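# Lower the held gear onto its shaft to mesh

## Task

The left gripper starts out holding a gear a little above the tip of a shaft. Slide the gear onto that shaft until it sits fully down and level (square to the shaft), with its teeth engaged with the two neighbouring gears. Forcing or jamming it too hard counts as failure.

## Robot and tools

Robot: two arms, left_arm and right_arm, each with six revolute joints and a parallel gripper. Joint order for every row and every per-joint list in a result: waist (joint1), shoulder (joint2), elbow (joint3), wrist pitch (joint4), wrist yaw (joint5), wrist roll (joint6), followed by the gripper. Stated ranges in rad: waist -2.618 to 3.054, shoulder 0.000 to 3.142, elbow 0.000 to 3.142, wrist pitch -1.571 to 1.571, wrist yaw -1.571 to 1.571, wrist roll -2.094 to 2.094. The true end of each joint may be up to 0.059 rad to either side of these.

Frames: the scene frame has its origin at table height, midway between the nominal bases; +z is up, +x reaches out over the table, and left_arm sits on the +y side. Image left and right do not correspond to arm names. Each arm reports end_effector_position (m, taken at the point between the finger pads) and end_effector_quat_wxyz in its own base frame. The left base is near (+0.006, +0.304, -0.005) and the right near (-0.002, -0.271, -0.001), both almost level. Fingers point along the gripper's +z axis and close along its y axis. Reported hand poses can be off by a few cm.

Row format (shared by every tool): a single list of 14 numbers, each in [-1, 1]. Numbers 1-6 are left_arm joint offsets, 7 is the left opening, 8-13 are right_arm joint offsets, 14 is the right opening. Joint numbers are scaled offsets measured from the Joint targets as they stand when the action (or move) starts. They are not measured from the previous row, and sending the same offset again moves the joint further. A value of 1.0 equals 2.224 rad for waist, shoulder and elbow, and 8.485 rad for the three wrist joints, so small values are needed (e.g. 0.01 on a wrist is about 0.085 rad). The opening is absolute: +1 fully open (about 87 mm), 0.5 about 69 mm, 0 about 43 mm, -0.5 about 18 mm, -1 closed. To leave an arm alone, send 0 for its joints and repeat its current opening. A 0 there is a real command. For gripping, command roughly 0.04 below the grip_measured reading at first contact for full force. Keep the left gripper closed on the gear until it is seated.

execute_actions(actions, cameras): actions is a list of actions. Each action is up to 15 rows, one per 1/30 s step, and the last row repeats if fewer are given. An action is refused for both arms if any joint would go more than 0.059 rad past its range. The entire call is refused if the first action fails that check or if anything is malformed. An empty actions list returns state plus all camera images. cameras takes names (cam_high, cam_left_wrist, cam_right_wrist), ["all"], or []. Any unknown name invalidates the call.

move(target, speed, blend, opening_speed, blocking, cameras): target is a single 14-number row, or a list of up to 15 rows. All offsets, including those in a list, count from the same starting Joint targets. Joints are interpolated together, so the gripper tip traces a curve rather than a line. speed is in rad/s for the joint with the longest travel: 0.01 to 12.57, default 0.5. Use it slowly near contact, because faster impacts hit harder and a target set well beyond the contact point presses harder. blend (rad) rounds off intermediate waypoints. opening_speed is the rate per second on the -1..+1 scale, minimum 0.2. blocking=false returns after about 0.5 s while the motion keeps going. The result includes a move: line: done, off_target (stopped more than 0.035 rad from target, perhaps due to contact or friction), moving, held (a check withheld steps, possibly with limits=held) or fault. No move avoids obstacles.

wait(seconds 0-10, cameras) lets time pass. stop(cameras) brakes a running move. zoom_image(camera, region [x0,y0,x1,y1], at most 504x504 px, in pixels of the newest full image) gives a closer look. read_manual only returns licence text. finished_scene(scene) ends the scene permanently, and nothing else may be called in the same reply. The gear must remain seated once the robot lets go.

Results: Joint positions (rad, plus gripper 0 closed to 1 open), Joint velocities (the line may read within noise or be missing), Joint targets (what the next offsets count from), Joint torques (with an offset and noise, wrapping at ±28 N m on joints 1-3; use them loosely to sense contact), grip_measured, and Tool commands. Also watch for: joint sent to its limit; joint command not followed (the clearance check altered targets); MOTOR HOT, which appears at 75 °C, with a fault fold at 90 °C. Each gripper's target is kept within 200 mm of where it actually is, and each joint's target within a fixed lead (0.339 rad for big joints, 2.2 for wrist joints). When an arm is pressing against something, command targets back past its measured positions.

Cameras: cam_high is fixed on a beam behind the arms. Each wrist camera rides on its arm. All images are 896x504. Align the gear bore over the shaft using these views, then lower it gently in small steps and check seating and mesh before releasing.

Avoid: dropping the gear, letting go while it is still moving, jamming or forcing it, slamming into the table or the fixtures (the bar under the bases, the plate behind it, and the low rail, tops up to about 3 cm above the table), contact between the two arms, anything falling off the table, and putting strain on the wrist-camera cables.

Each tool is called after "Emit:" as name(argument=value, ...), one argument or row to a line, values as JSON.

## Session

Emit:
execute_actions(
  actions=[],
  cameras=["cam_left_wrist","cam_high"],
)

Emit:
zoom_image(
  camera="cam_left_wrist",
  region=[300, 80, 700, 370],
)

Emit:
zoom_image(
  camera="cam_high",
  region=[450, 190, 570, 310],
)

Nothing of this call was run. Scene 2 begins with your next reply.

Nothing of this call was run. Scene 2 begins with your next reply.

Nothing of this call was run. Scene 2 begins with your next reply.

Emit:
execute_actions(
  actions=[],
  cameras=["cam_left_wrist","cam_high"],
)

Emit:
zoom_image(
  camera="cam_left_wrist",
  region=[300, 80, 700, 370],
)

Emit:
zoom_image(
  camera="cam_high",
  region=[450, 190, 570, 310],
)

Scene clock: 0.00 s.
left_arm: end_effector_position=(+0.2826, -0.1438, +0.1208) grip_measured=-0.511 end_effector_quat_wxyz=(-0.008, +0.859, +0.512, +0.005) | right_arm: end_effector_position=(+0.3825, +0.0000, +0.3605) grip_measured=+1.000 end_effector_quat_wxyz=(+0.707, +0.000, +0.707, +0.000)
Joint positions: left_arm=[-0.61 1.758 1.505 -1.329 -0.015 1.457 0.244] | right_arm=[0 1.047 1.047 0 0 0 1]
Joint velocities: within noise
Joint torques (N m): no reading
Heat: left arm: 28 °C; right arm: 26 °C.
Joint targets: left_arm=[-0.607 1.747 1.512 -1.335 -0.020 1.457] | right_arm=[0.000 1.043 1.058 0.005 -0.001 0.000]
Tool commands: left_gripper/opening=-1.0 right_gripper/opening=+1.0
Images, in order (width x height): cam_high 896x504, cam_left_wrist 896x504.

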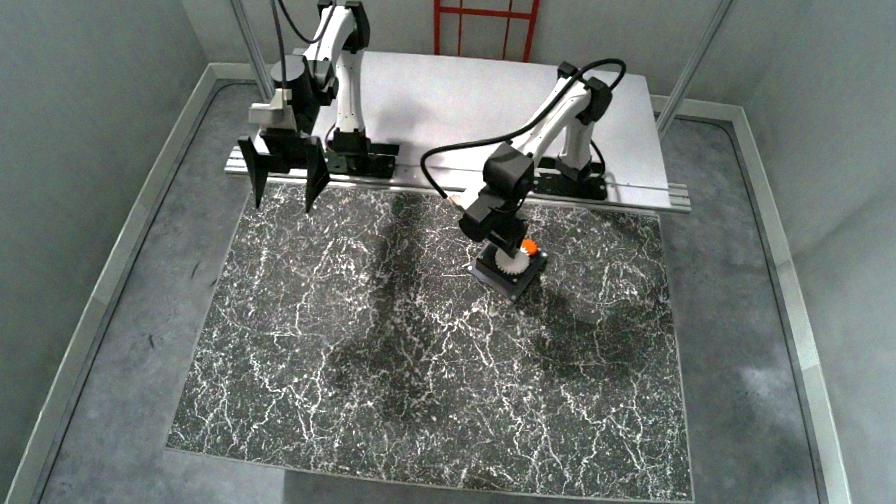

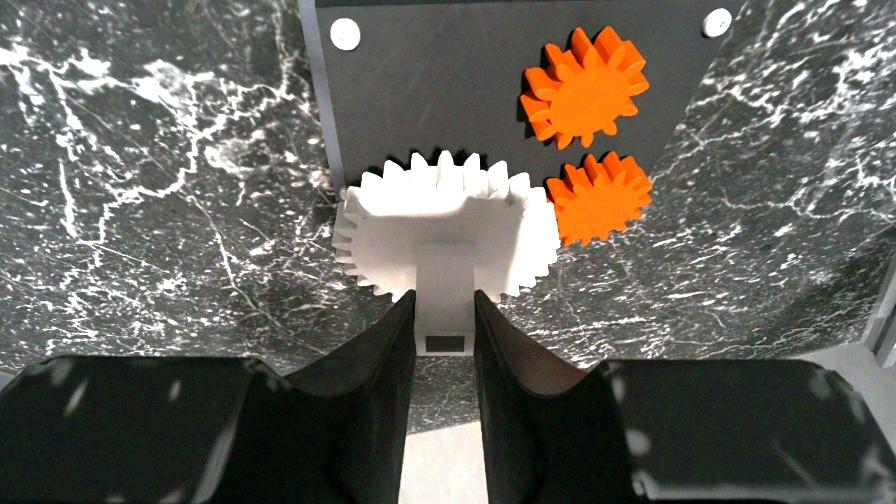

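Scaled by 1.260 from the camera's 896x504 image, which has a finer 1280x720 frame.

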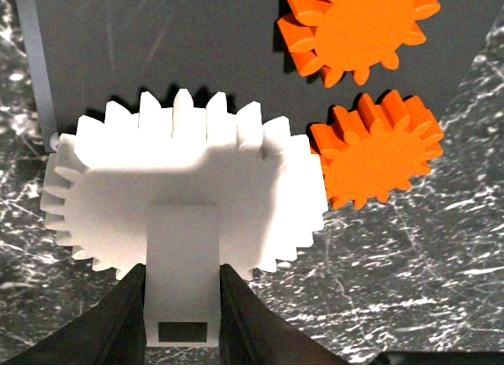

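Scaled by 4.200 from the camera's 896x504 image, which has a finer 1280x720 frame.

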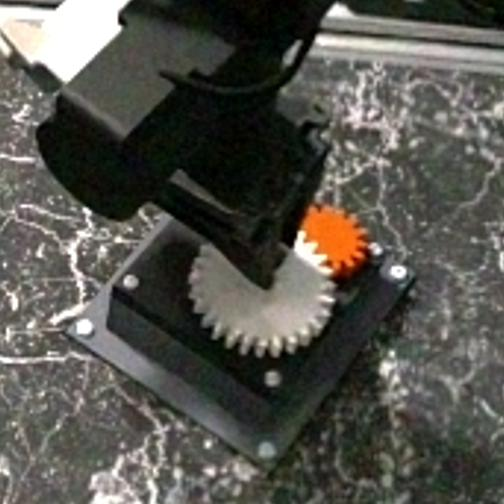

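Emit:
move(
  target=[
    [0.0,0,0.042,-0.0115,0,0,-1,0,0,0,0,0,0,1],
    [0.084,0,0.042,-0.0115,0,0,-1,0,0,0,0,0,0,1],
  ],
  speed=0.4,
  cameras=["cam_left_wrist"],
)

Emit:
zoom_image(
  camera="cam_left_wrist",
  region=[320, 0, 680, 250],
)

Emit:
move(
  target=[-0.022,0,0,0,0,0,-1,0,0,0,0,0,0,1],
  speed=0.4,
  cameras=["cam_left_wrist"],
)

Emit:
zoom_image(
  camera="cam_left_wrist",
  region=[320, 0, 680, 250],
)

Scene clock: 11.97 s.
left_arm: end_effector_position=(+0.3026, -0.0889, +0.1407) grip_measured=-0.511 end_effector_quat_wxyz=(-0.010, +0.808, +0.589, +0.003) | right_arm: end_effector_position=(+0.3825, +0.0000, +0.3605) grip_measured=+1.000 end_effector_quat_wxyz=(+0.707, +0.000, +0.707, +0.000)
Joint positions: left_arm=[-0.426 1.758 1.584 -1.412 -0.015 1.457 0.244] | right_arm=[0 1.047 1.047 0 0 0 1]
Joint torques (N m): left_arm=[0.29 -7.42 7.09 0.19 0.14 -0.02] | right_arm=[-0.24 -2.84 8.1 2.25 -0.07 0.09]
Heat: left arm: 29 °C; right arm: 29 °C.
Joint targets: left_arm=[-0.420 1.747 1.606 -1.433 -0.020 1.457] | right_arm=[0.000 1.043 1.058 0.005 -0.001 0.000]
move: done
camera_calibration:
cam_left_wrist: T_world_to_cam=[[-0.950528, 0.310503, 0.00914933, 0.312509], [0.197118, 0.58014, 0.790305, -0.100001], [0.240084, 0.753011, -0.612646, 0.221907], [0, 0, 0, 1]] pos_world=[0.263484, -0.206119, 0.212123]
Images, in order (width x height): cam_left_wrist 896x504.

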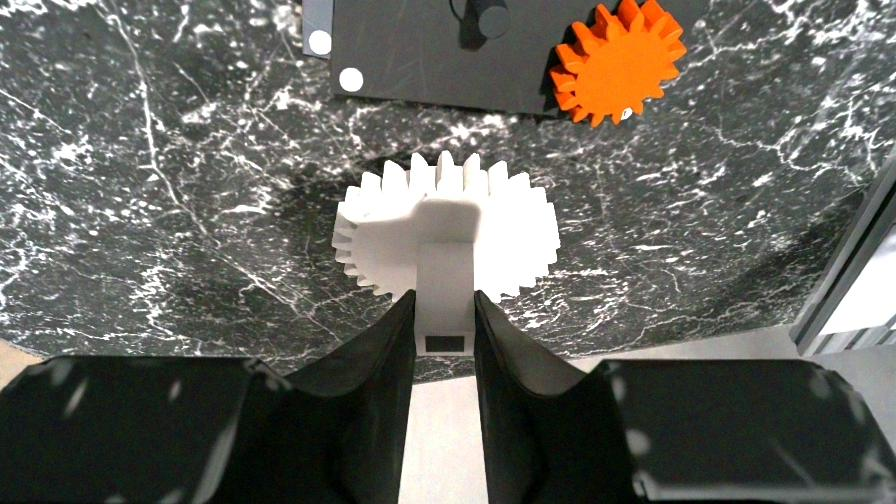

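Scaled by 1.400 from the camera's 896x504 image, which has a finer 1280x720 frame.

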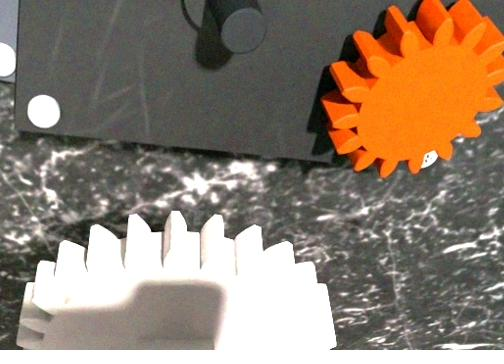

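Scene clock: 12.70 s.
left_arm: end_effector_position=(+0.2987, -0.1012, +0.1407) grip_measured=-0.511 end_effector_quat_wxyz=(-0.010, +0.820, +0.572, +0.003) | right_arm: end_effector_position=(+0.3825, +0.0000, +0.3605) grip_measured=+1.000 end_effector_quat_wxyz=(+0.707, +0.000, +0.707, +0.000)
Joint positions: left_arm=[-0.467 1.758 1.584 -1.412 -0.015 1.457 0.244] | right_arm=[0 1.047 1.047 0 0 0 1]
Joint torques (N m): left_arm=[-0.4 -7.36 7.04 0.16 0.13 -0.01] | right_arm=[-0.24 -2.84 8.1 2.25 -0.07 0.09]
Heat: left arm: 29 °C; right arm: 29 °C.
Joint targets: left_arm=[-0.469 1.747 1.606 -1.433 -0.020 1.457] | right_arm=[0.000 1.043 1.058 0.005 -0.001 0.000]
move: done
camera_calibration:
cam_left_wrist: T_world_to_cam=[[-0.936908, 0.349459, 0.00906097, 0.312518], [0.220729, 0.571284, 0.790514, -0.100056], [0.271076, 0.742639, -0.612376, 0.221855], [0, 0, 0, 1]] pos_world=[0.254746, -0.21681, 0.212123]
Images, in order (width x height): cam_left_wrist 896x504.

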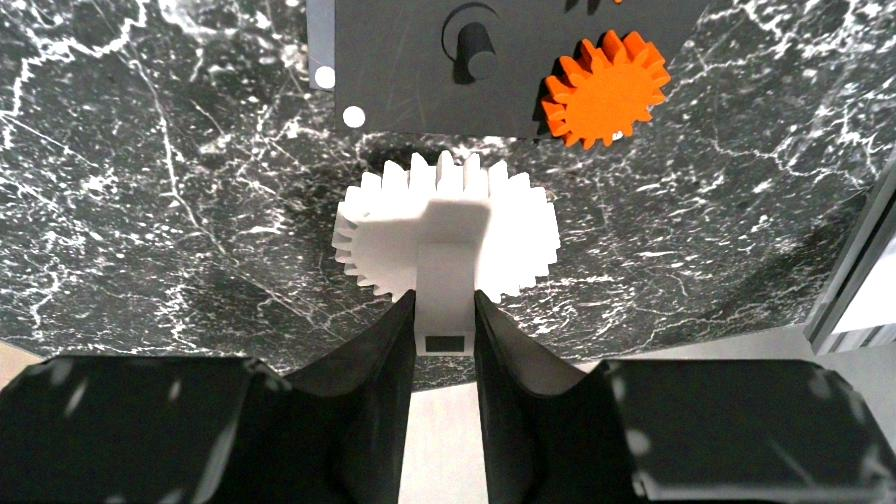

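Scaled by 1.400 from the camera's 896x504 image, which has a finer 1280x720 frame.

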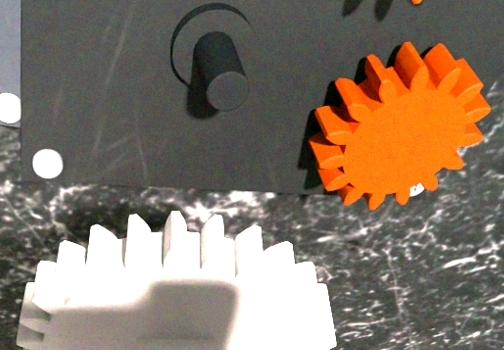

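Emit:
move(
  target=[0,-0.0701,-0.0823,0.0161,0.0047,0,-1,0,0,0,0,0,0,1],
  speed=0.4,
  cameras=["cam_left_wrist"],
)

Emit:
zoom_image(
  camera="cam_left_wrist",
  region=[320, 0, 680, 250],
)

Scene clock: 83.73 s.
left_arm: end_effector_position=(+0.2849, -0.0998, +0.1400) grip_measured=-0.511 end_effector_quat_wxyz=(+0.036, +0.820, +0.571, +0.012) | right_arm: end_effector_position=(+0.3825, +0.0000, +0.3605) grip_measured=+1.000 end_effector_quat_wxyz=(+0.707, +0.000, +0.707, +0.000)
Joint positions: left_arm=[-0.467 1.623 1.432 -1.306 0.013 1.457 0.244] | right_arm=[0 1.047 1.047 0 0 0 1]
Joint torques (N m): left_arm=[-0.43 -8.09 4.71 0.58 0.29 -0.04] | right_arm=[-0.24 -2.84 8.1 2.25 -0.07 0.09]
Heat: left arm: 34 °C; right arm: 34 °C.
Joint targets: left_arm=[-0.469 1.591 1.423 -1.296 0.020 1.457] | right_arm=[0.000 1.043 1.058 0.005 -0.001 0.000]
move: done
camera_calibration:
cam_left_wrist: T_world_to_cam=[[-0.934343, 0.347983, -0.0768819, 0.310248], [0.168808, 0.622154, 0.764479, -0.0738037], [0.313858, 0.701307, -0.640048, 0.211639], [0, 0, 0, 1]] pos_world=[0.235912, -0.210467, 0.215733]
Images, in order (width x height): cam_left_wrist 896x504.

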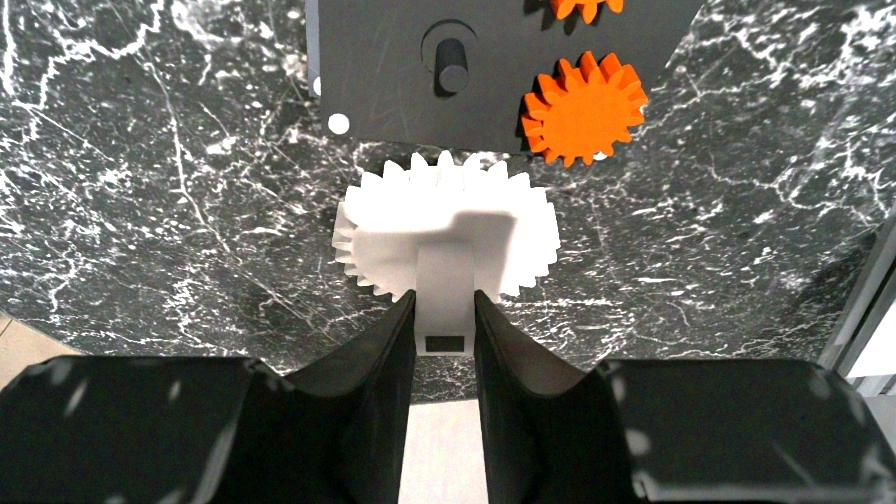

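Scaled by 1.400 from the camera's 896x504 image, which has a finer 1280x720 frame.

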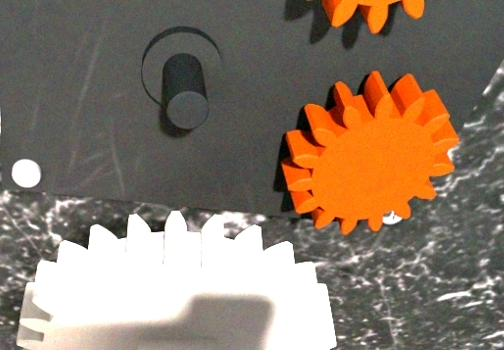

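Emit:
move(
  target=[-0.0495,-0.0163,-0.0399,0.0099,0.001,0,-1,0,0,0,0,0,0,1],
  speed=0.3,
  cameras=["cam_left_wrist"],
)

Emit:
zoom_image(
  camera="cam_left_wrist",
  region=[320, 60, 680, 310],
)

Emit:
zoom_image(
  camera="cam_high",
  region=[450, 190, 570, 310],
)

Scene clock: 103.00 s.
left_arm: end_effector_position=(+0.2704, -0.1308, +0.1260) grip_measured=-0.511 end_effector_quat_wxyz=(+0.050, +0.849, +0.525, +0.011) | right_arm: end_effector_position=(+0.3825, +0.0000, +0.3605) grip_measured=+1.000 end_effector_quat_wxyz=(+0.707, +0.000, +0.707, +0.000)
Joint positions: left_arm=[-0.576 1.591 1.343 -1.222 0.023 1.457 0.244] | right_arm=[0 1.047 1.047 0 0 0 1]
Joint torques (N m): left_arm=[-0.4 -8.18 4.81 0.69 0.28 -0.04] | right_arm=[-0.24 -2.84 8.1 2.25 -0.07 0.09]
Heat: left arm: 36 °C; right arm: 35 °C.
Joint targets: left_arm=[-0.579 1.555 1.334 -1.212 0.028 1.457] | right_arm=[0.000 1.043 1.058 0.005 -0.001 0.000]
move: off_target (left_arm); left_arm: the shoulder is farthest, 0.036 rad from its target
camera_calibration:
cam_left_wrist: T_world_to_cam=[[-0.889161, 0.44604, -0.102183, 0.310144], [0.222775, 0.617002, 0.754771, -0.055296], [0.399705, 0.648349, -0.647981, 0.199827], [0, 0, 0, 1]] pos_world=[0.208214, -0.233776, 0.202911]
Images, in order (width x height): cam_left_wrist 896x504.

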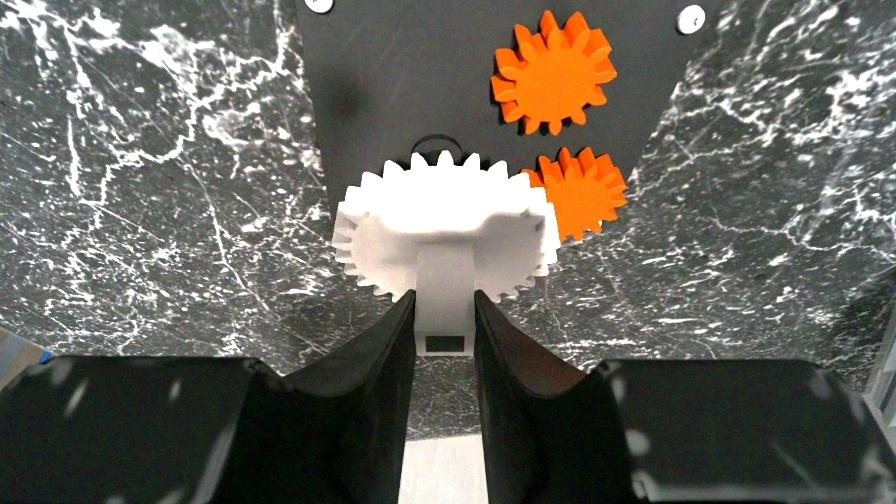

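Scaled by 1.400 from the camera's 896x504 image, which has a finer 1280x720 frame.

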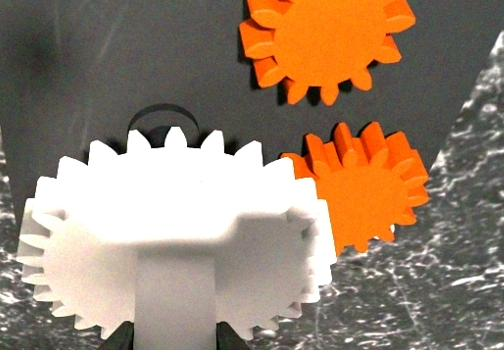

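This scene's latest camera images include none from cam_high. They are from: cam_left_wrist. cam_high's image comes with the result of a call that names it in "cameras".

Emit:
move(
  target=[0,0.0047,-0.0112,0.0044,0,0,-1,0,0,0,0,0,0,1],
  speed=0.1,
  cameras=["cam_left_wrist","cam_high"],
)

Emit:
zoom_image(
  camera="cam_left_wrist",
  region=[320, 60, 680, 310],
)

Emit:
zoom_image(
  camera="cam_high",
  region=[450, 190, 570, 310],
)

Scene clock: 119.20 s.
left_arm: end_effector_position=(+0.2729, -0.1325, +0.1200) grip_measured=-0.511 end_effector_quat_wxyz=(+0.056, +0.849, +0.525, +0.014) | right_arm: end_effector_position=(+0.3825, +0.0000, +0.3605) grip_measured=+1.000 end_effector_quat_wxyz=(+0.707, +0.000, +0.707, +0.000)
Joint positions: left_arm=[-0.576 1.591 1.318 -1.185 0.023 1.457 0.244] | right_arm=[0 1.047 1.047 0 0 0 1]
Joint torques (N m): left_arm=[-0.49 -7.39 4.85 0.68 0.28 -0.02] | right_arm=[-0.25 -2.82 8.1 2.25 -0.06 0.09]
Heat: left arm: 35 °C; right arm: 35 °C.
Joint targets: left_arm=[-0.579 1.565 1.309 -1.175 0.028 1.457] | right_arm=[0.000 1.043 1.058 0.005 -0.001 0.000]
move: done
camera_calibration:
cam_left_wrist: T_world_to_cam=[[-0.888, 0.445316, -0.114668, 0.313638], [0.214806, 0.622192, 0.752819, -0.0472554], [0.406588, 0.643872, -0.648163, 0.193575], [0, 0, 0, 1]] pos_world=[0.209957, -0.234904, 0.197007]
Images, in order (width x height): cam_high 896x504, cam_left_wrist 896x504.

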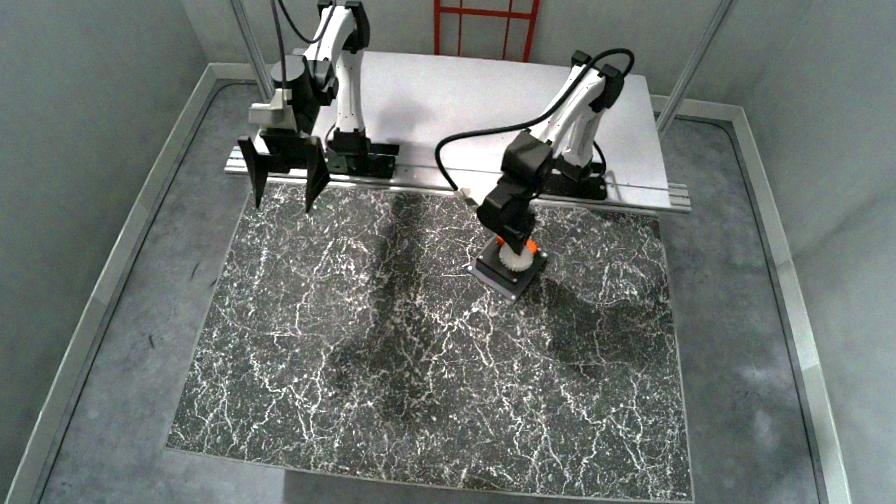

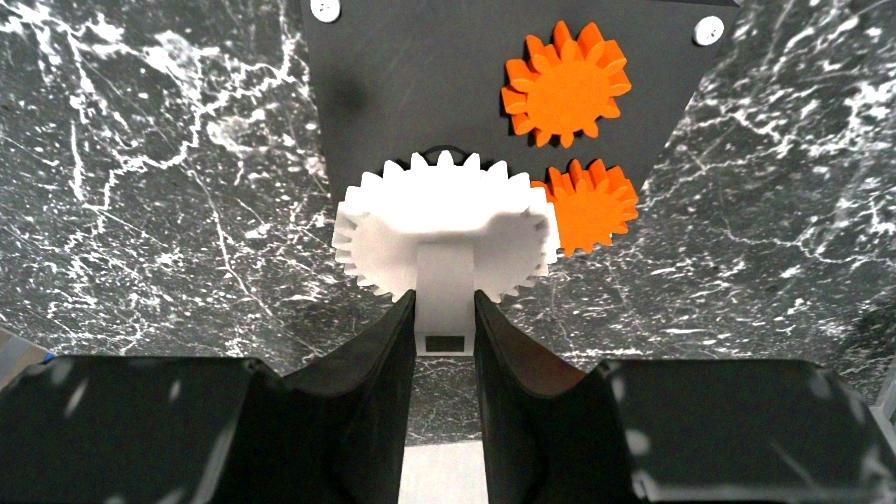

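Scaled by 1.400 from the camera's 896x504 image, which has a finer 1280x720 frame.

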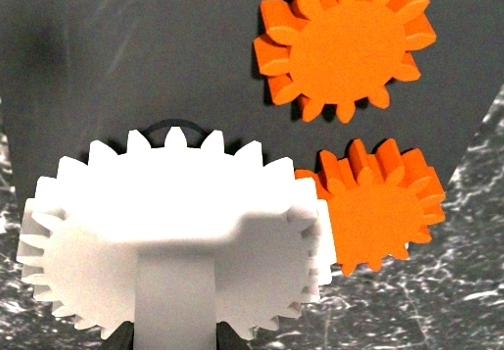

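Scaled by 4.200 from the camera's 896x504 image, which has a finer 1280x720 frame.

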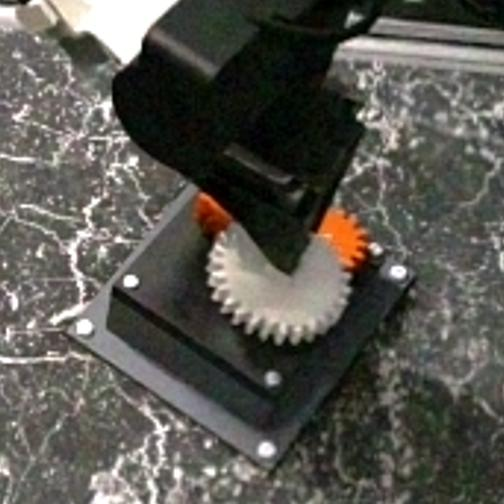

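Emit:
move(
  target=[0,0.0017,-0.0115,0.0034,0,0,-1,0,0,0,0,0,0,1],
  speed=0.06,
  cameras=["cam_left_wrist"],
)

Emit:
zoom_image(
  camera="cam_left_wrist",
  region=[320, 60, 680, 310],
)

Scene clock: 127.53 s.
left_arm: end_effector_position=(+0.2725, -0.1322, +0.1146) grip_measured=-0.511 end_effector_quat_wxyz=(+0.055, +0.849, +0.525, +0.014) | right_arm: end_effector_position=(+0.3825, +0.0000, +0.3605) grip_measured=+1.000 end_effector_quat_wxyz=(+0.707, +0.000, +0.707, +0.000)
Joint positions: left_arm=[-0.576 1.591 1.297 -1.165 0.023 1.457 0.244] | right_arm=[0 1.047 1.047 0 0 0 1]
Joint torques (N m): left_arm=[-0.59 -7.09 4.52 0.76 0.3 -0.06] | right_arm=[-0.24 -2.84 8.1 2.25 -0.06 0.09]
Heat: left arm: 35 °C; right arm: 36 °C.
Joint targets: left_arm=[-0.579 1.569 1.283 -1.146 0.028 1.457] | right_arm=[0.000 1.043 1.058 0.005 -0.001 0.000]
move: done
camera_calibration:
cam_left_wrist: T_world_to_cam=[[-0.888107, 0.445381, -0.113588, 0.312357], [0.215495, 0.621744, 0.752991, -0.0435743], [0.405991, 0.644259, -0.648153, 0.190258], [0, 0, 0, 1]] pos_world=[0.209553, -0.234601, 0.191607]
Images, in order (width x height): cam_left_wrist 896x504.

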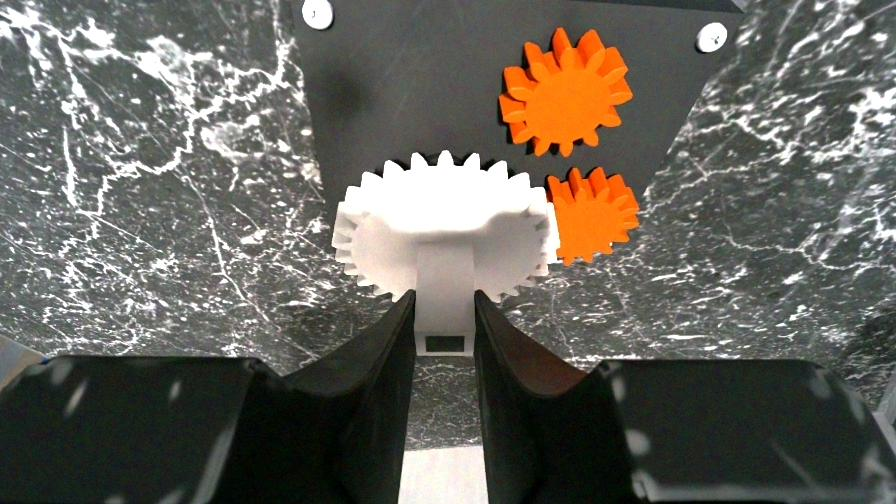

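Scaled by 1.400 from the camera's 896x504 image, which has a finer 1280x720 frame.

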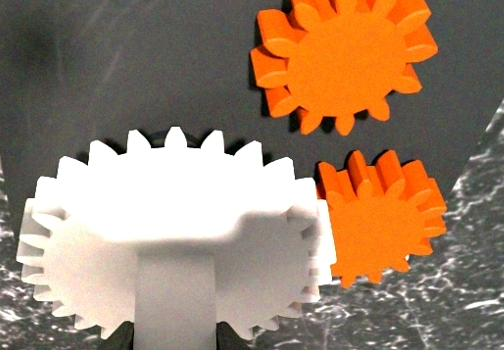

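Emit:
move(
  target=[0,0.0015,-0.0086,0.0026,0,0,-1,0,0,0,0,0,0,1],
  speed=0.06,
  cameras=["cam_left_wrist"],
)

Scene clock: 131.70 s.
left_arm: end_effector_position=(+0.2722, -0.1320, +0.1140) grip_measured=-0.511 end_effector_quat_wxyz=(+0.059, +0.849, +0.525, +0.015) | right_arm: end_effector_position=(+0.3825, +0.0000, +0.3605) grip_measured=+1.000 end_effector_quat_wxyz=(+0.707, +0.000, +0.707, +0.000)
Joint positions: left_arm=[-0.576 1.583 1.286 -1.155 0.023 1.457 0.244] | right_arm=[0 1.047 1.047 0 0 0 1]
Joint torques (N m): left_arm=[-0.53 -6.12 3.82 0.89 0.3 -0.03] | right_arm=[-0.25 -2.84 8.1 2.25 -0.07 0.09]
Heat: left arm: 35 °C; right arm: 36 °C.
Joint targets: left_arm=[-0.579 1.572 1.265 -1.124 0.028 1.457] | right_arm=[0.000 1.043 1.058 0.005 -0.001 0.000]
move: done
camera_calibration:
cam_left_wrist: T_world_to_cam=[[-0.887417, 0.444895, -0.120665, 0.31261], [0.210951, 0.624691, 0.751838, -0.0413547], [0.409867, 0.641739, -0.648213, 0.188507], [0, 0, 0, 1]] pos_world=[0.208877, -0.234217, 0.191005]
Images, in order (width x height): cam_left_wrist 896x504.

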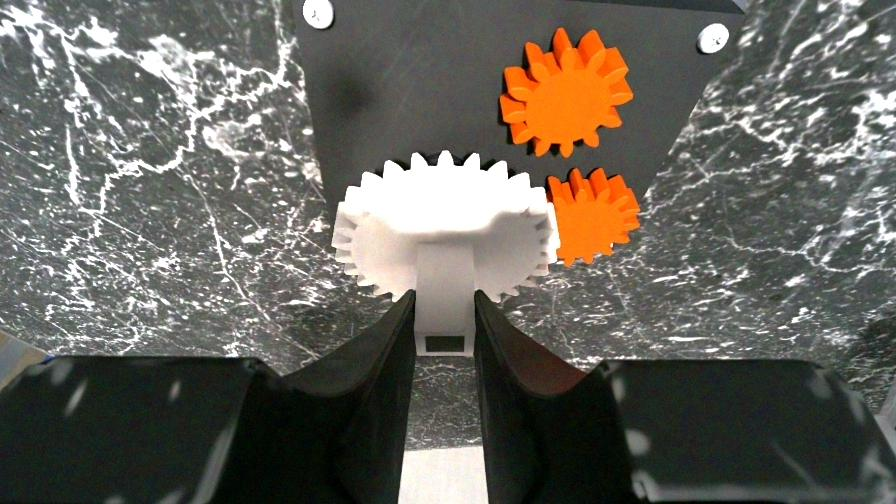

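Emit:
move(
  target=[0.006,0,-0.001,0.0003,0,0,-1,0,0,0,0,0,0,1],
  speed=0.03,
)

Emit:
move(
  target=[-0.012,0,0,0,0,0,-1,0,0,0,0,0,0,1],
  speed=0.03,
)

Scene clock: 141.17 s.
left_arm: end_effector_position=(+0.2723, -0.1321, +0.1140) grip_measured=-0.511 end_effector_quat_wxyz=(+0.059, +0.849, +0.525, +0.015) | right_arm: end_effector_position=(+0.3825, +0.0000, +0.3605) grip_measured=+1.000 end_effector_quat_wxyz=(+0.707, +0.000, +0.707, +0.000)
Joint positions: left_arm=[-0.576 1.583 1.286 -1.154 0.023 1.457 0.244] | right_arm=[0 1.047 1.047 0 0 0 1]
Joint torques (N m): left_arm=[0.65 -6.22 3.54 0.89 0.28 -0.02] | right_arm=[-0.25 -2.84 8.1 2.25 -0.07 0.09]
Heat: left arm: 35 °C; right arm: 36 °C.
Joint targets: left_arm=[-0.566 1.572 1.262 -1.121 0.028 1.457] | right_arm=[0.000 1.043 1.058 0.005 -0.001 0.000]
move: done

Scene clock: 142.33 s.
left_arm: end_effector_position=(+0.2715, -0.1337, +0.1140) grip_measured=-0.511 end_effector_quat_wxyz=(+0.058, +0.851, +0.521, +0.017) | right_arm: end_effector_position=(+0.3825, +0.0000, +0.3605) grip_measured=+1.000 end_effector_quat_wxyz=(+0.707, +0.000, +0.707, +0.000)
Joint positions: left_arm=[-0.585 1.583 1.286 -1.154 0.017 1.457 0.244] | right_arm=[0 1.047 1.047 0 0 0 1]
Joint torques (N m): left_arm=[-0.84 -6.28 3.69 0.9 0.33 -0.04] | right_arm=[-0.24 -2.84 8.1 2.25 -0.07 0.09]
Heat: left arm: 35 °C; right arm: 36 °C.
Joint targets: left_arm=[-0.593 1.572 1.262 -1.121 0.028 1.457] | right_arm=[0.000 1.043 1.058 0.005 -0.001 0.000]
move: done

Emit:
move(
  target=[0.009,0,0,0,0,0,-1,0,0,0,0,0,0,1],
  speed=0.03,
)

Emit:
move(
  target=[0.009,0,0,0,0,0,-1,0,0,0,0,0,0,1],
  speed=0.03,
  cameras=["cam_left_wrist","cam_high"],
)

Emit:
zoom_image(
  camera="cam_high",
  region=[460, 210, 560, 310],
)

Scene clock: 148.97 s.
left_arm: end_effector_position=(+0.2721, -0.1325, +0.1140) grip_measured=-0.511 end_effector_quat_wxyz=(+0.058, +0.850, +0.523, +0.018) | right_arm: end_effector_position=(+0.3825, +0.0000, +0.3605) grip_measured=+1.000 end_effector_quat_wxyz=(+0.707, +0.000, +0.707, +0.000)
Joint positions: left_arm=[-0.58 1.583 1.286 -1.154 0.017 1.457 0.244] | right_arm=[0 1.047 1.047 0 0 0 1]
Joint torques (N m): left_arm=[0.5 -6.27 3.7 0.93 0.33 -0.02] | right_arm=[-0.24 -2.84 8.1 2.25 -0.07 0.09]
Heat: left arm: 35 °C; right arm: 36 °C.
Joint targets: left_arm=[-0.573 1.572 1.262 -1.121 0.028 1.457] | right_arm=[0.000 1.043 1.058 0.005 -0.001 0.000]
move: done

Scene clock: 149.87 s.
left_arm: end_effector_position=(+0.2737, -0.1305, +0.1138) grip_measured=-0.511 end_effector_quat_wxyz=(+0.061, +0.847, +0.528, +0.015) | right_arm: end_effector_position=(+0.3825, +0.0000, +0.3605) grip_measured=+1.000 end_effector_quat_wxyz=(+0.707, +0.000, +0.707, +0.000)
Joint positions: left_arm=[-0.568 1.582 1.284 -1.15 0.025 1.457 0.244] | right_arm=[0 1.047 1.047 0 0 0 1]
Joint torques (N m): left_arm=[1.14 -6.2 3.77 0.87 0.27 -0.04] | right_arm=[-0.24 -2.84 8.1 2.25 -0.06 0.09]
Heat: left arm: 35 °C; right arm: 36 °C.
Joint targets: left_arm=[-0.553 1.572 1.262 -1.121 0.028 1.457] | right_arm=[0.000 1.043 1.058 0.005 -0.001 0.000]
move: done
camera_calibration:
cam_left_wrist: T_world_to_cam=[[-0.890602, 0.437486, -0.124233, 0.313528], [0.204403, 0.629081, 0.749984, -0.0398419], [0.40626, 0.642544, -0.649684, 0.188047], [0, 0, 0, 1]] pos_world=[0.210977, -0.232929, 0.191002]
Images, in order (width x height): cam_high 896x504, cam_left_wrist 896x504.

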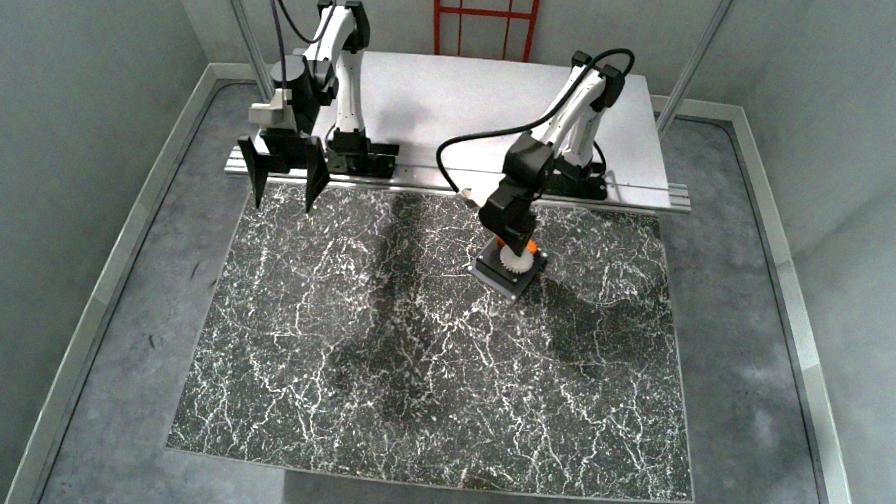

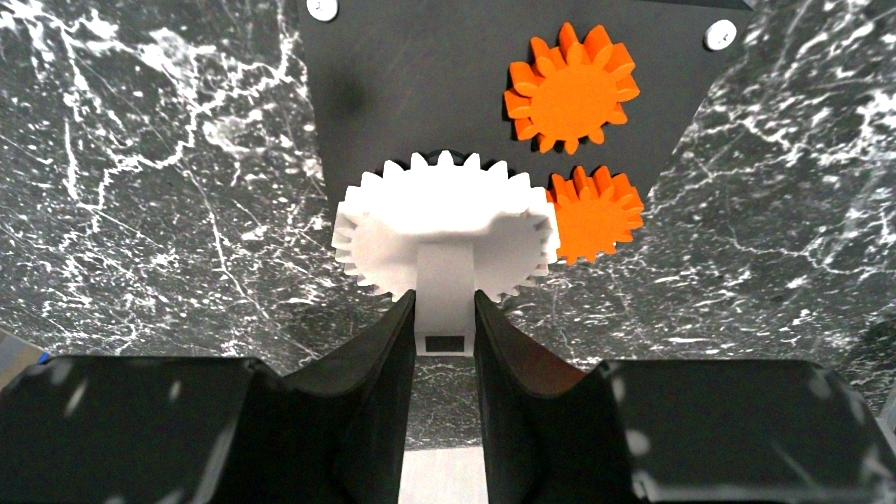

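Scaled by 5.040 from the camera's 896x504 image, which has a finer 1280x720 frame.

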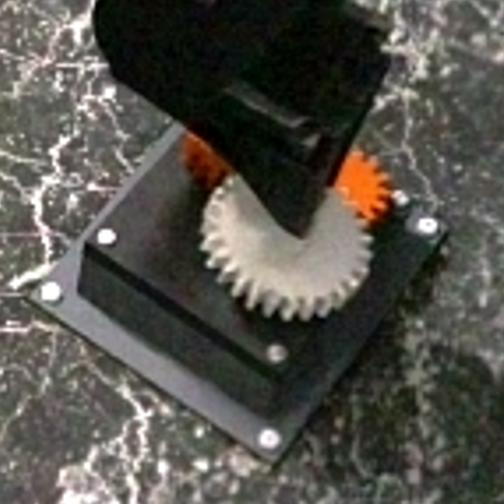

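Emit:
move(
  target=[
    [0,-0.001,0.013,-0.0034,0,0,-1,0,0,0,0,0,0,1],
    [-0.0236,-0.001,0.013,-0.0034,0,0,-1,0,0,0,0,0,0,1],
  ],
  speed=0.1,
  cameras=["cam_left_wrist","cam_high"],
)

Emit:
zoom_image(
  camera="cam_high",
  region=[460, 210, 560, 310],
)

Emit:
zoom_image(
  camera="cam_left_wrist",
  region=[320, 60, 680, 310],
)

Scene clock: 200.50 s.
left_arm: end_effector_position=(+0.2718, -0.1352, +0.1145) grip_measured=-0.511 end_effector_quat_wxyz=(+0.057, +0.854, +0.517, +0.023) | right_arm: end_effector_position=(+0.3825, +0.0000, +0.3605) grip_measured=+1.000 end_effector_quat_wxyz=(+0.707, +0.000, +0.707, +0.000)
Joint positions: left_arm=[-0.595 1.582 1.284 -1.15 0.006 1.457 0.244] | right_arm=[0 1.047 1.047 0 0 0 1]
Joint torques (N m): left_arm=[-1.11 -6.35 6.11 0.6 0.5 -0.05] | right_arm=[-0.24 -2.84 8.1 2.25 -0.07 0.09]
Heat: left arm: 34 °C; right arm: 38 °C.
Joint targets: left_arm=[-0.605 1.570 1.291 -1.150 0.028 1.457] | right_arm=[0.000 1.043 1.058 0.005 -0.001 0.000]
move: done
camera_calibration:
cam_left_wrist: T_world_to_cam=[[-0.878177, 0.461379, -0.126232, 0.314075], [0.212286, 0.612406, 0.761508, -0.042833], [0.428649, 0.641941, -0.635745, 0.184444], [0, 0, 0, 1]] pos_world=[0.205844, -0.237078, 0.189523]
Images, in order (width x height): cam_high 896x504, cam_left_wrist 896x504.

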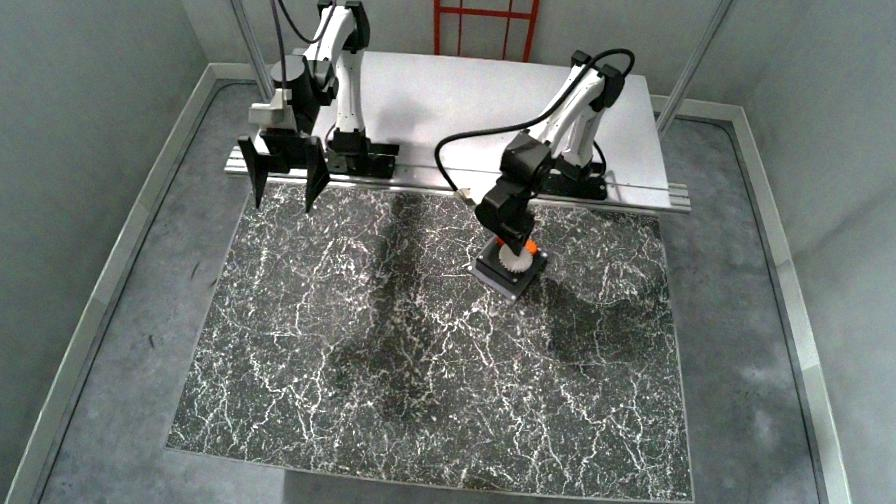

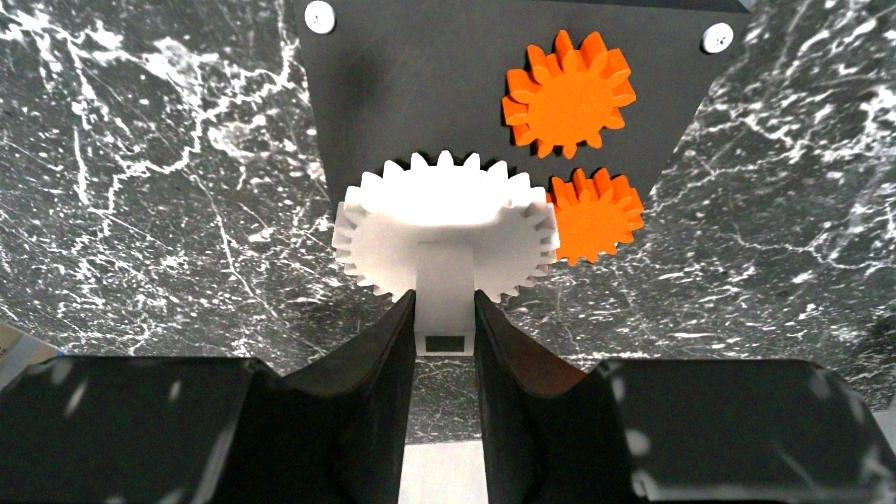

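Scaled by 5.040 from the camera's 896x504 image, which has a finer 1280x720 frame.

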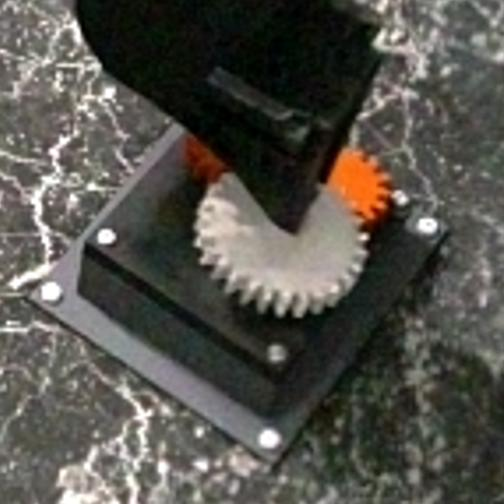

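Scaled by 1.400 from the camera's 896x504 image, which has a finer 1280x720 frame.

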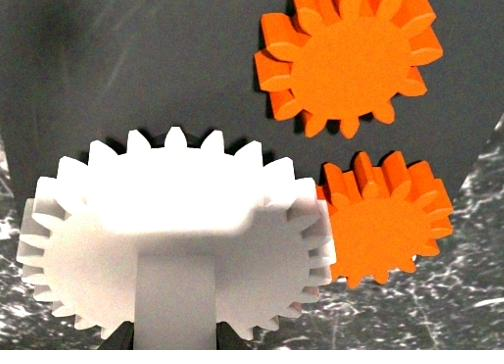

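Emit:
move(
  target=[0.003,0.001,-0.015,0.0038,-0.002,0,-1,0,0,0,0,0,0,1],
  speed=0.1,
)

Emit:
move(
  target=[0.002,0,-0.003,0.0008,0.004,0,-1,0,0,0,0,0,0,1],
  speed=0.1,
)

Emit:
move(
  target=[0.004,0,0,0,0.005,0,-1,0,0,0,0,0,0,1],
  speed=0.1,
)

Scene clock: 208.33 s.
left_arm: end_effector_position=(+0.2720, -0.1349, +0.1142) grip_measured=-0.511 end_effector_quat_wxyz=(+0.058, +0.854, +0.517, +0.024) | right_arm: end_effector_position=(+0.3825, +0.0000, +0.3605) grip_measured=+1.000 end_effector_quat_wxyz=(+0.707, +0.000, +0.707, +0.000)
Joint positions: left_arm=[-0.595 1.581 1.281 -1.147 0.004 1.457 0.244] | right_arm=[0 1.047 1.047 0 0 0 1]
Joint torques (N m): left_arm=[-0.51 -5.96 3.74 0.88 0.27 -0.03] | right_arm=[-0.24 -2.82 8.1 2.25 -0.07 0.09]
Heat: left arm: 34 °C; right arm: 38 °C.
Joint targets: left_arm=[-0.599 1.572 1.258 -1.118 0.012 1.457] | right_arm=[0.000 1.043 1.058 0.005 -0.001 0.000]
move: done

Scene clock: 209.03 s.
left_arm: end_effector_position=(+0.2718, -0.1349, +0.1140) grip_measured=-0.511 end_effector_quat_wxyz=(+0.059, +0.854, +0.517, +0.024) | right_arm: end_effector_position=(+0.3825, +0.0000, +0.3605) grip_measured=+1.000 end_effector_quat_wxyz=(+0.707, +0.000, +0.707, +0.000)
Joint positions: left_arm=[-0.595 1.577 1.276 -1.142 0.005 1.457 0.244] | right_arm=[0 1.047 1.047 0 0 0 1]
Joint torques (N m): left_arm=[-0.1 -5.75 3.55 0.92 0.69 -0.06] | right_arm=[-0.24 -2.84 8.1 2.25 -0.07 0.09]
Heat: left arm: 34 °C; right arm: 38 °C.
Joint targets: left_arm=[-0.594 1.572 1.251 -1.111 0.045 1.457] | right_arm=[0.000 1.043 1.058 0.005 -0.001 0.000]
move: off_target (left_arm); left_arm: the wrist yaw is farthest, 0.041 rad from its target

Scene clock: 209.80 s.
left_arm: end_effector_position=(+0.2715, -0.1351, +0.1137) grip_measured=-0.511 end_effector_quat_wxyz=(+0.062, +0.852, +0.519, +0.020) | right_arm: end_effector_position=(+0.3825, +0.0000, +0.3605) grip_measured=+1.000 end_effector_quat_wxyz=(+0.707, +0.000, +0.707, +0.000)
Joint positions: left_arm=[-0.589 1.576 1.276 -1.142 0.017 1.457 0.244] | right_arm=[0 1.047 1.047 0 0 0 1]
Joint torques (N m): left_arm=[0.13 -5.64 3.54 0.89 1.07 -0.05] | right_arm=[-0.24 -2.84 8.1 2.25 -0.07 0.1]
Heat: left arm: 34 °C; right arm: 38 °C.
Joint targets: left_arm=[-0.585 1.572 1.251 -1.111 0.088 1.457] | right_arm=[0.000 1.043 1.058 0.005 -0.001 0.000]
move: off_target (left_arm); left_arm: the wrist yaw is farthest, 0.071 rad from its target

Emit:
move(
  target=[0.016,0,-0.002,0.0005,0,0,-1,0,0,0,0,0,0,1],
  speed=0.08,
)

Emit:
move(
  target=[0.01,0,0,0,0.003,0,-1,0,0,0,0,0,0,1],
  speed=0.08,
  cameras=["cam_left_wrist","cam_high"],
)

Emit:
zoom_image(
  camera="cam_left_wrist",
  region=[320, 60, 680, 310],
)

Scene clock: 217.80 s.
left_arm: end_effector_position=(+0.2727, -0.1325, +0.1134) grip_measured=-0.511 end_effector_quat_wxyz=(+0.072, +0.845, +0.531, +0.006) | right_arm: end_effector_position=(+0.3825, +0.0000, +0.3605) grip_measured=+1.000 end_effector_quat_wxyz=(+0.707, +0.000, +0.707, +0.000)
Joint positions: left_arm=[-0.559 1.573 1.276 -1.14 0.052 1.457 0.244] | right_arm=[0 1.047 1.047 0 0 0 1]
Joint torques (N m): left_arm=[0.65 -5.42 3.11 0.94 0.67 -0.02] | right_arm=[-0.24 -2.84 8.1 2.25 -0.07 0.09]
Heat: left arm: 34 °C; right arm: 38 °C.
Joint targets: left_arm=[-0.550 1.572 1.247 -1.107 0.088 1.457] | right_arm=[0.000 1.043 1.058 0.005 -0.001 0.000]
move: off_target (left_arm); left_arm: the wrist yaw is farthest, 0.036 rad from its target

Scene clock: 218.57 s.
left_arm: end_effector_position=(+0.2729, -0.1316, +0.1129) grip_measured=-0.511 end_effector_quat_wxyz=(+0.080, +0.839, +0.539, -0.007) | right_arm: end_effector_position=(+0.3825, +0.0000, +0.3605) grip_measured=+1.000 end_effector_quat_wxyz=(+0.707, +0.000, +0.707, +0.000)
Joint positions: left_arm=[-0.537 1.572 1.276 -1.139 0.084 1.457 0.244] | right_arm=[0 1.047 1.047 0 0 0 1]
Joint torques (N m): left_arm=[0.75 -5.3 3.14 0.95 0.61 -0.02] | right_arm=[-0.24 -2.84 8.1 2.25 -0.07 0.1]
Heat: left arm: 34 °C; right arm: 38 °C.
Joint targets: left_arm=[-0.527 1.572 1.247 -1.107 0.113 1.457] | right_arm=[0.000 1.043 1.058 0.005 -0.001 0.000]
move: done
camera_calibration:
cam_left_wrist: T_world_to_cam=[[-0.902726, 0.40979, -0.130987, 0.313635], [0.203644, 0.67522, 0.708947, -0.027551], [0.378965, 0.613311, -0.692991, 0.197011], [0, 0, 0, 1]] pos_world=[0.214077, -0.23075, 0.197141]
Images, in order (width x height): cam_high 896x504, cam_left_wrist 896x504.

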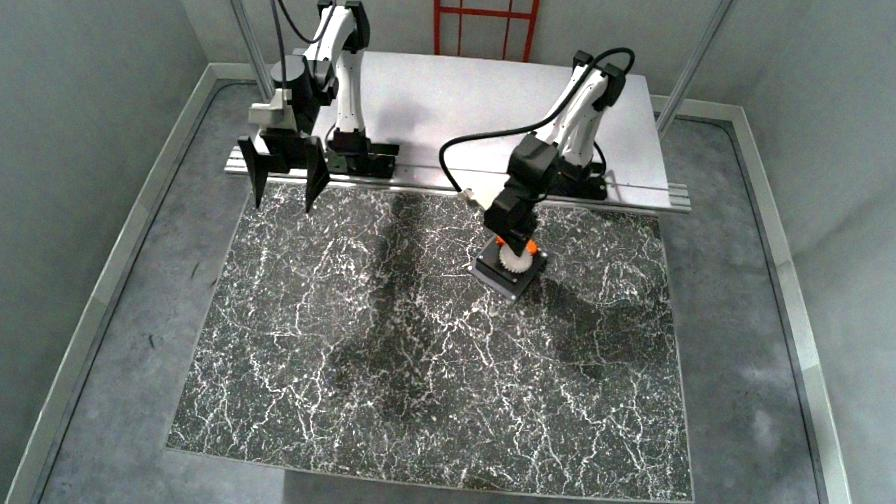

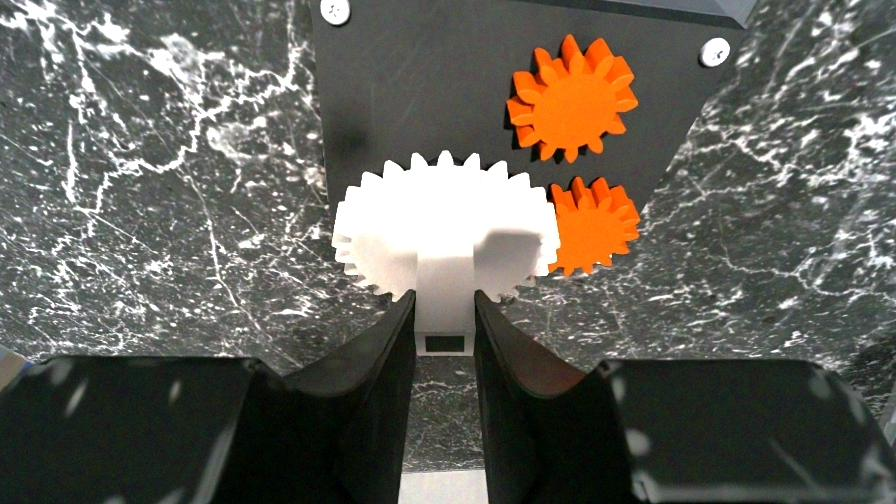

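Scaled by 1.400 from the camera's 896x504 image, which has a finer 1280x720 frame.

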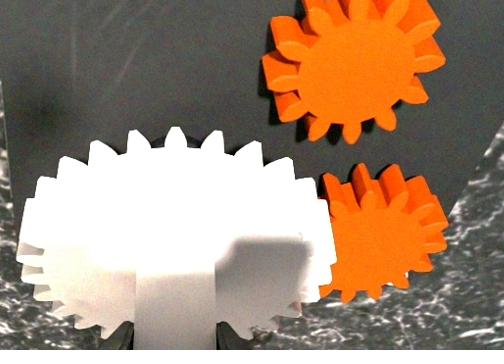

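Emit:
move(
  target=[0,0.0198,0.0185,-0.0045,0,0,-1,0,0,0,0,0,0,1],
  speed=0.08,
)

Emit:
move(
  target=[0.01,0,-0.002,0.0005,0.0035,0,-1,0,0,0,0,0,0,1],
  speed=0.08,
)

Scene clock: 231.73 s.
left_arm: end_effector_position=(+0.2731, -0.1317, +0.1132) grip_measured=-0.511 end_effector_quat_wxyz=(+0.076, +0.839, +0.539, -0.009) | right_arm: end_effector_position=(+0.3825, +0.0000, +0.3605) grip_measured=+1.000 end_effector_quat_wxyz=(+0.707, +0.000, +0.707, +0.000)
Joint positions: left_arm=[-0.537 1.581 1.287 -1.149 0.084 1.457 0.244] | right_arm=[0 1.047 1.047 0 0 0 1]
Joint torques (N m): left_arm=[0.77 -2.58 5.64 0.68 0.62 -0.04] | right_arm=[-0.25 -2.84 8.1 2.25 -0.06 0.09]
Heat: left arm: 33 °C; right arm: 39 °C.
Joint targets: left_arm=[-0.527 1.616 1.288 -1.145 0.113 1.457] | right_arm=[0.000 1.043 1.058 0.005 -0.001 0.000]
move: done

Scene clock: 232.50 s.
left_arm: end_effector_position=(+0.2734, -0.1308, +0.1126) grip_measured=-0.511 end_effector_quat_wxyz=(+0.084, +0.833, +0.547, -0.023) | right_arm: end_effector_position=(+0.3825, +0.0000, +0.3605) grip_measured=+1.000 end_effector_quat_wxyz=(+0.707, +0.000, +0.707, +0.000)
Joint positions: left_arm=[-0.514 1.581 1.288 -1.149 0.117 1.457 0.244] | right_arm=[0 1.047 1.047 0 0 0 1]
Joint torques (N m): left_arm=[0.72 -2.51 5.14 0.68 0.57 -0.02] | right_arm=[-0.24 -2.82 8.1 2.25 -0.07 0.09]
Heat: left arm: 33 °C; right arm: 39 °C.
Joint targets: left_arm=[-0.505 1.616 1.283 -1.141 0.143 1.457] | right_arm=[0.000 1.043 1.058 0.005 -0.001 0.000]
move: done


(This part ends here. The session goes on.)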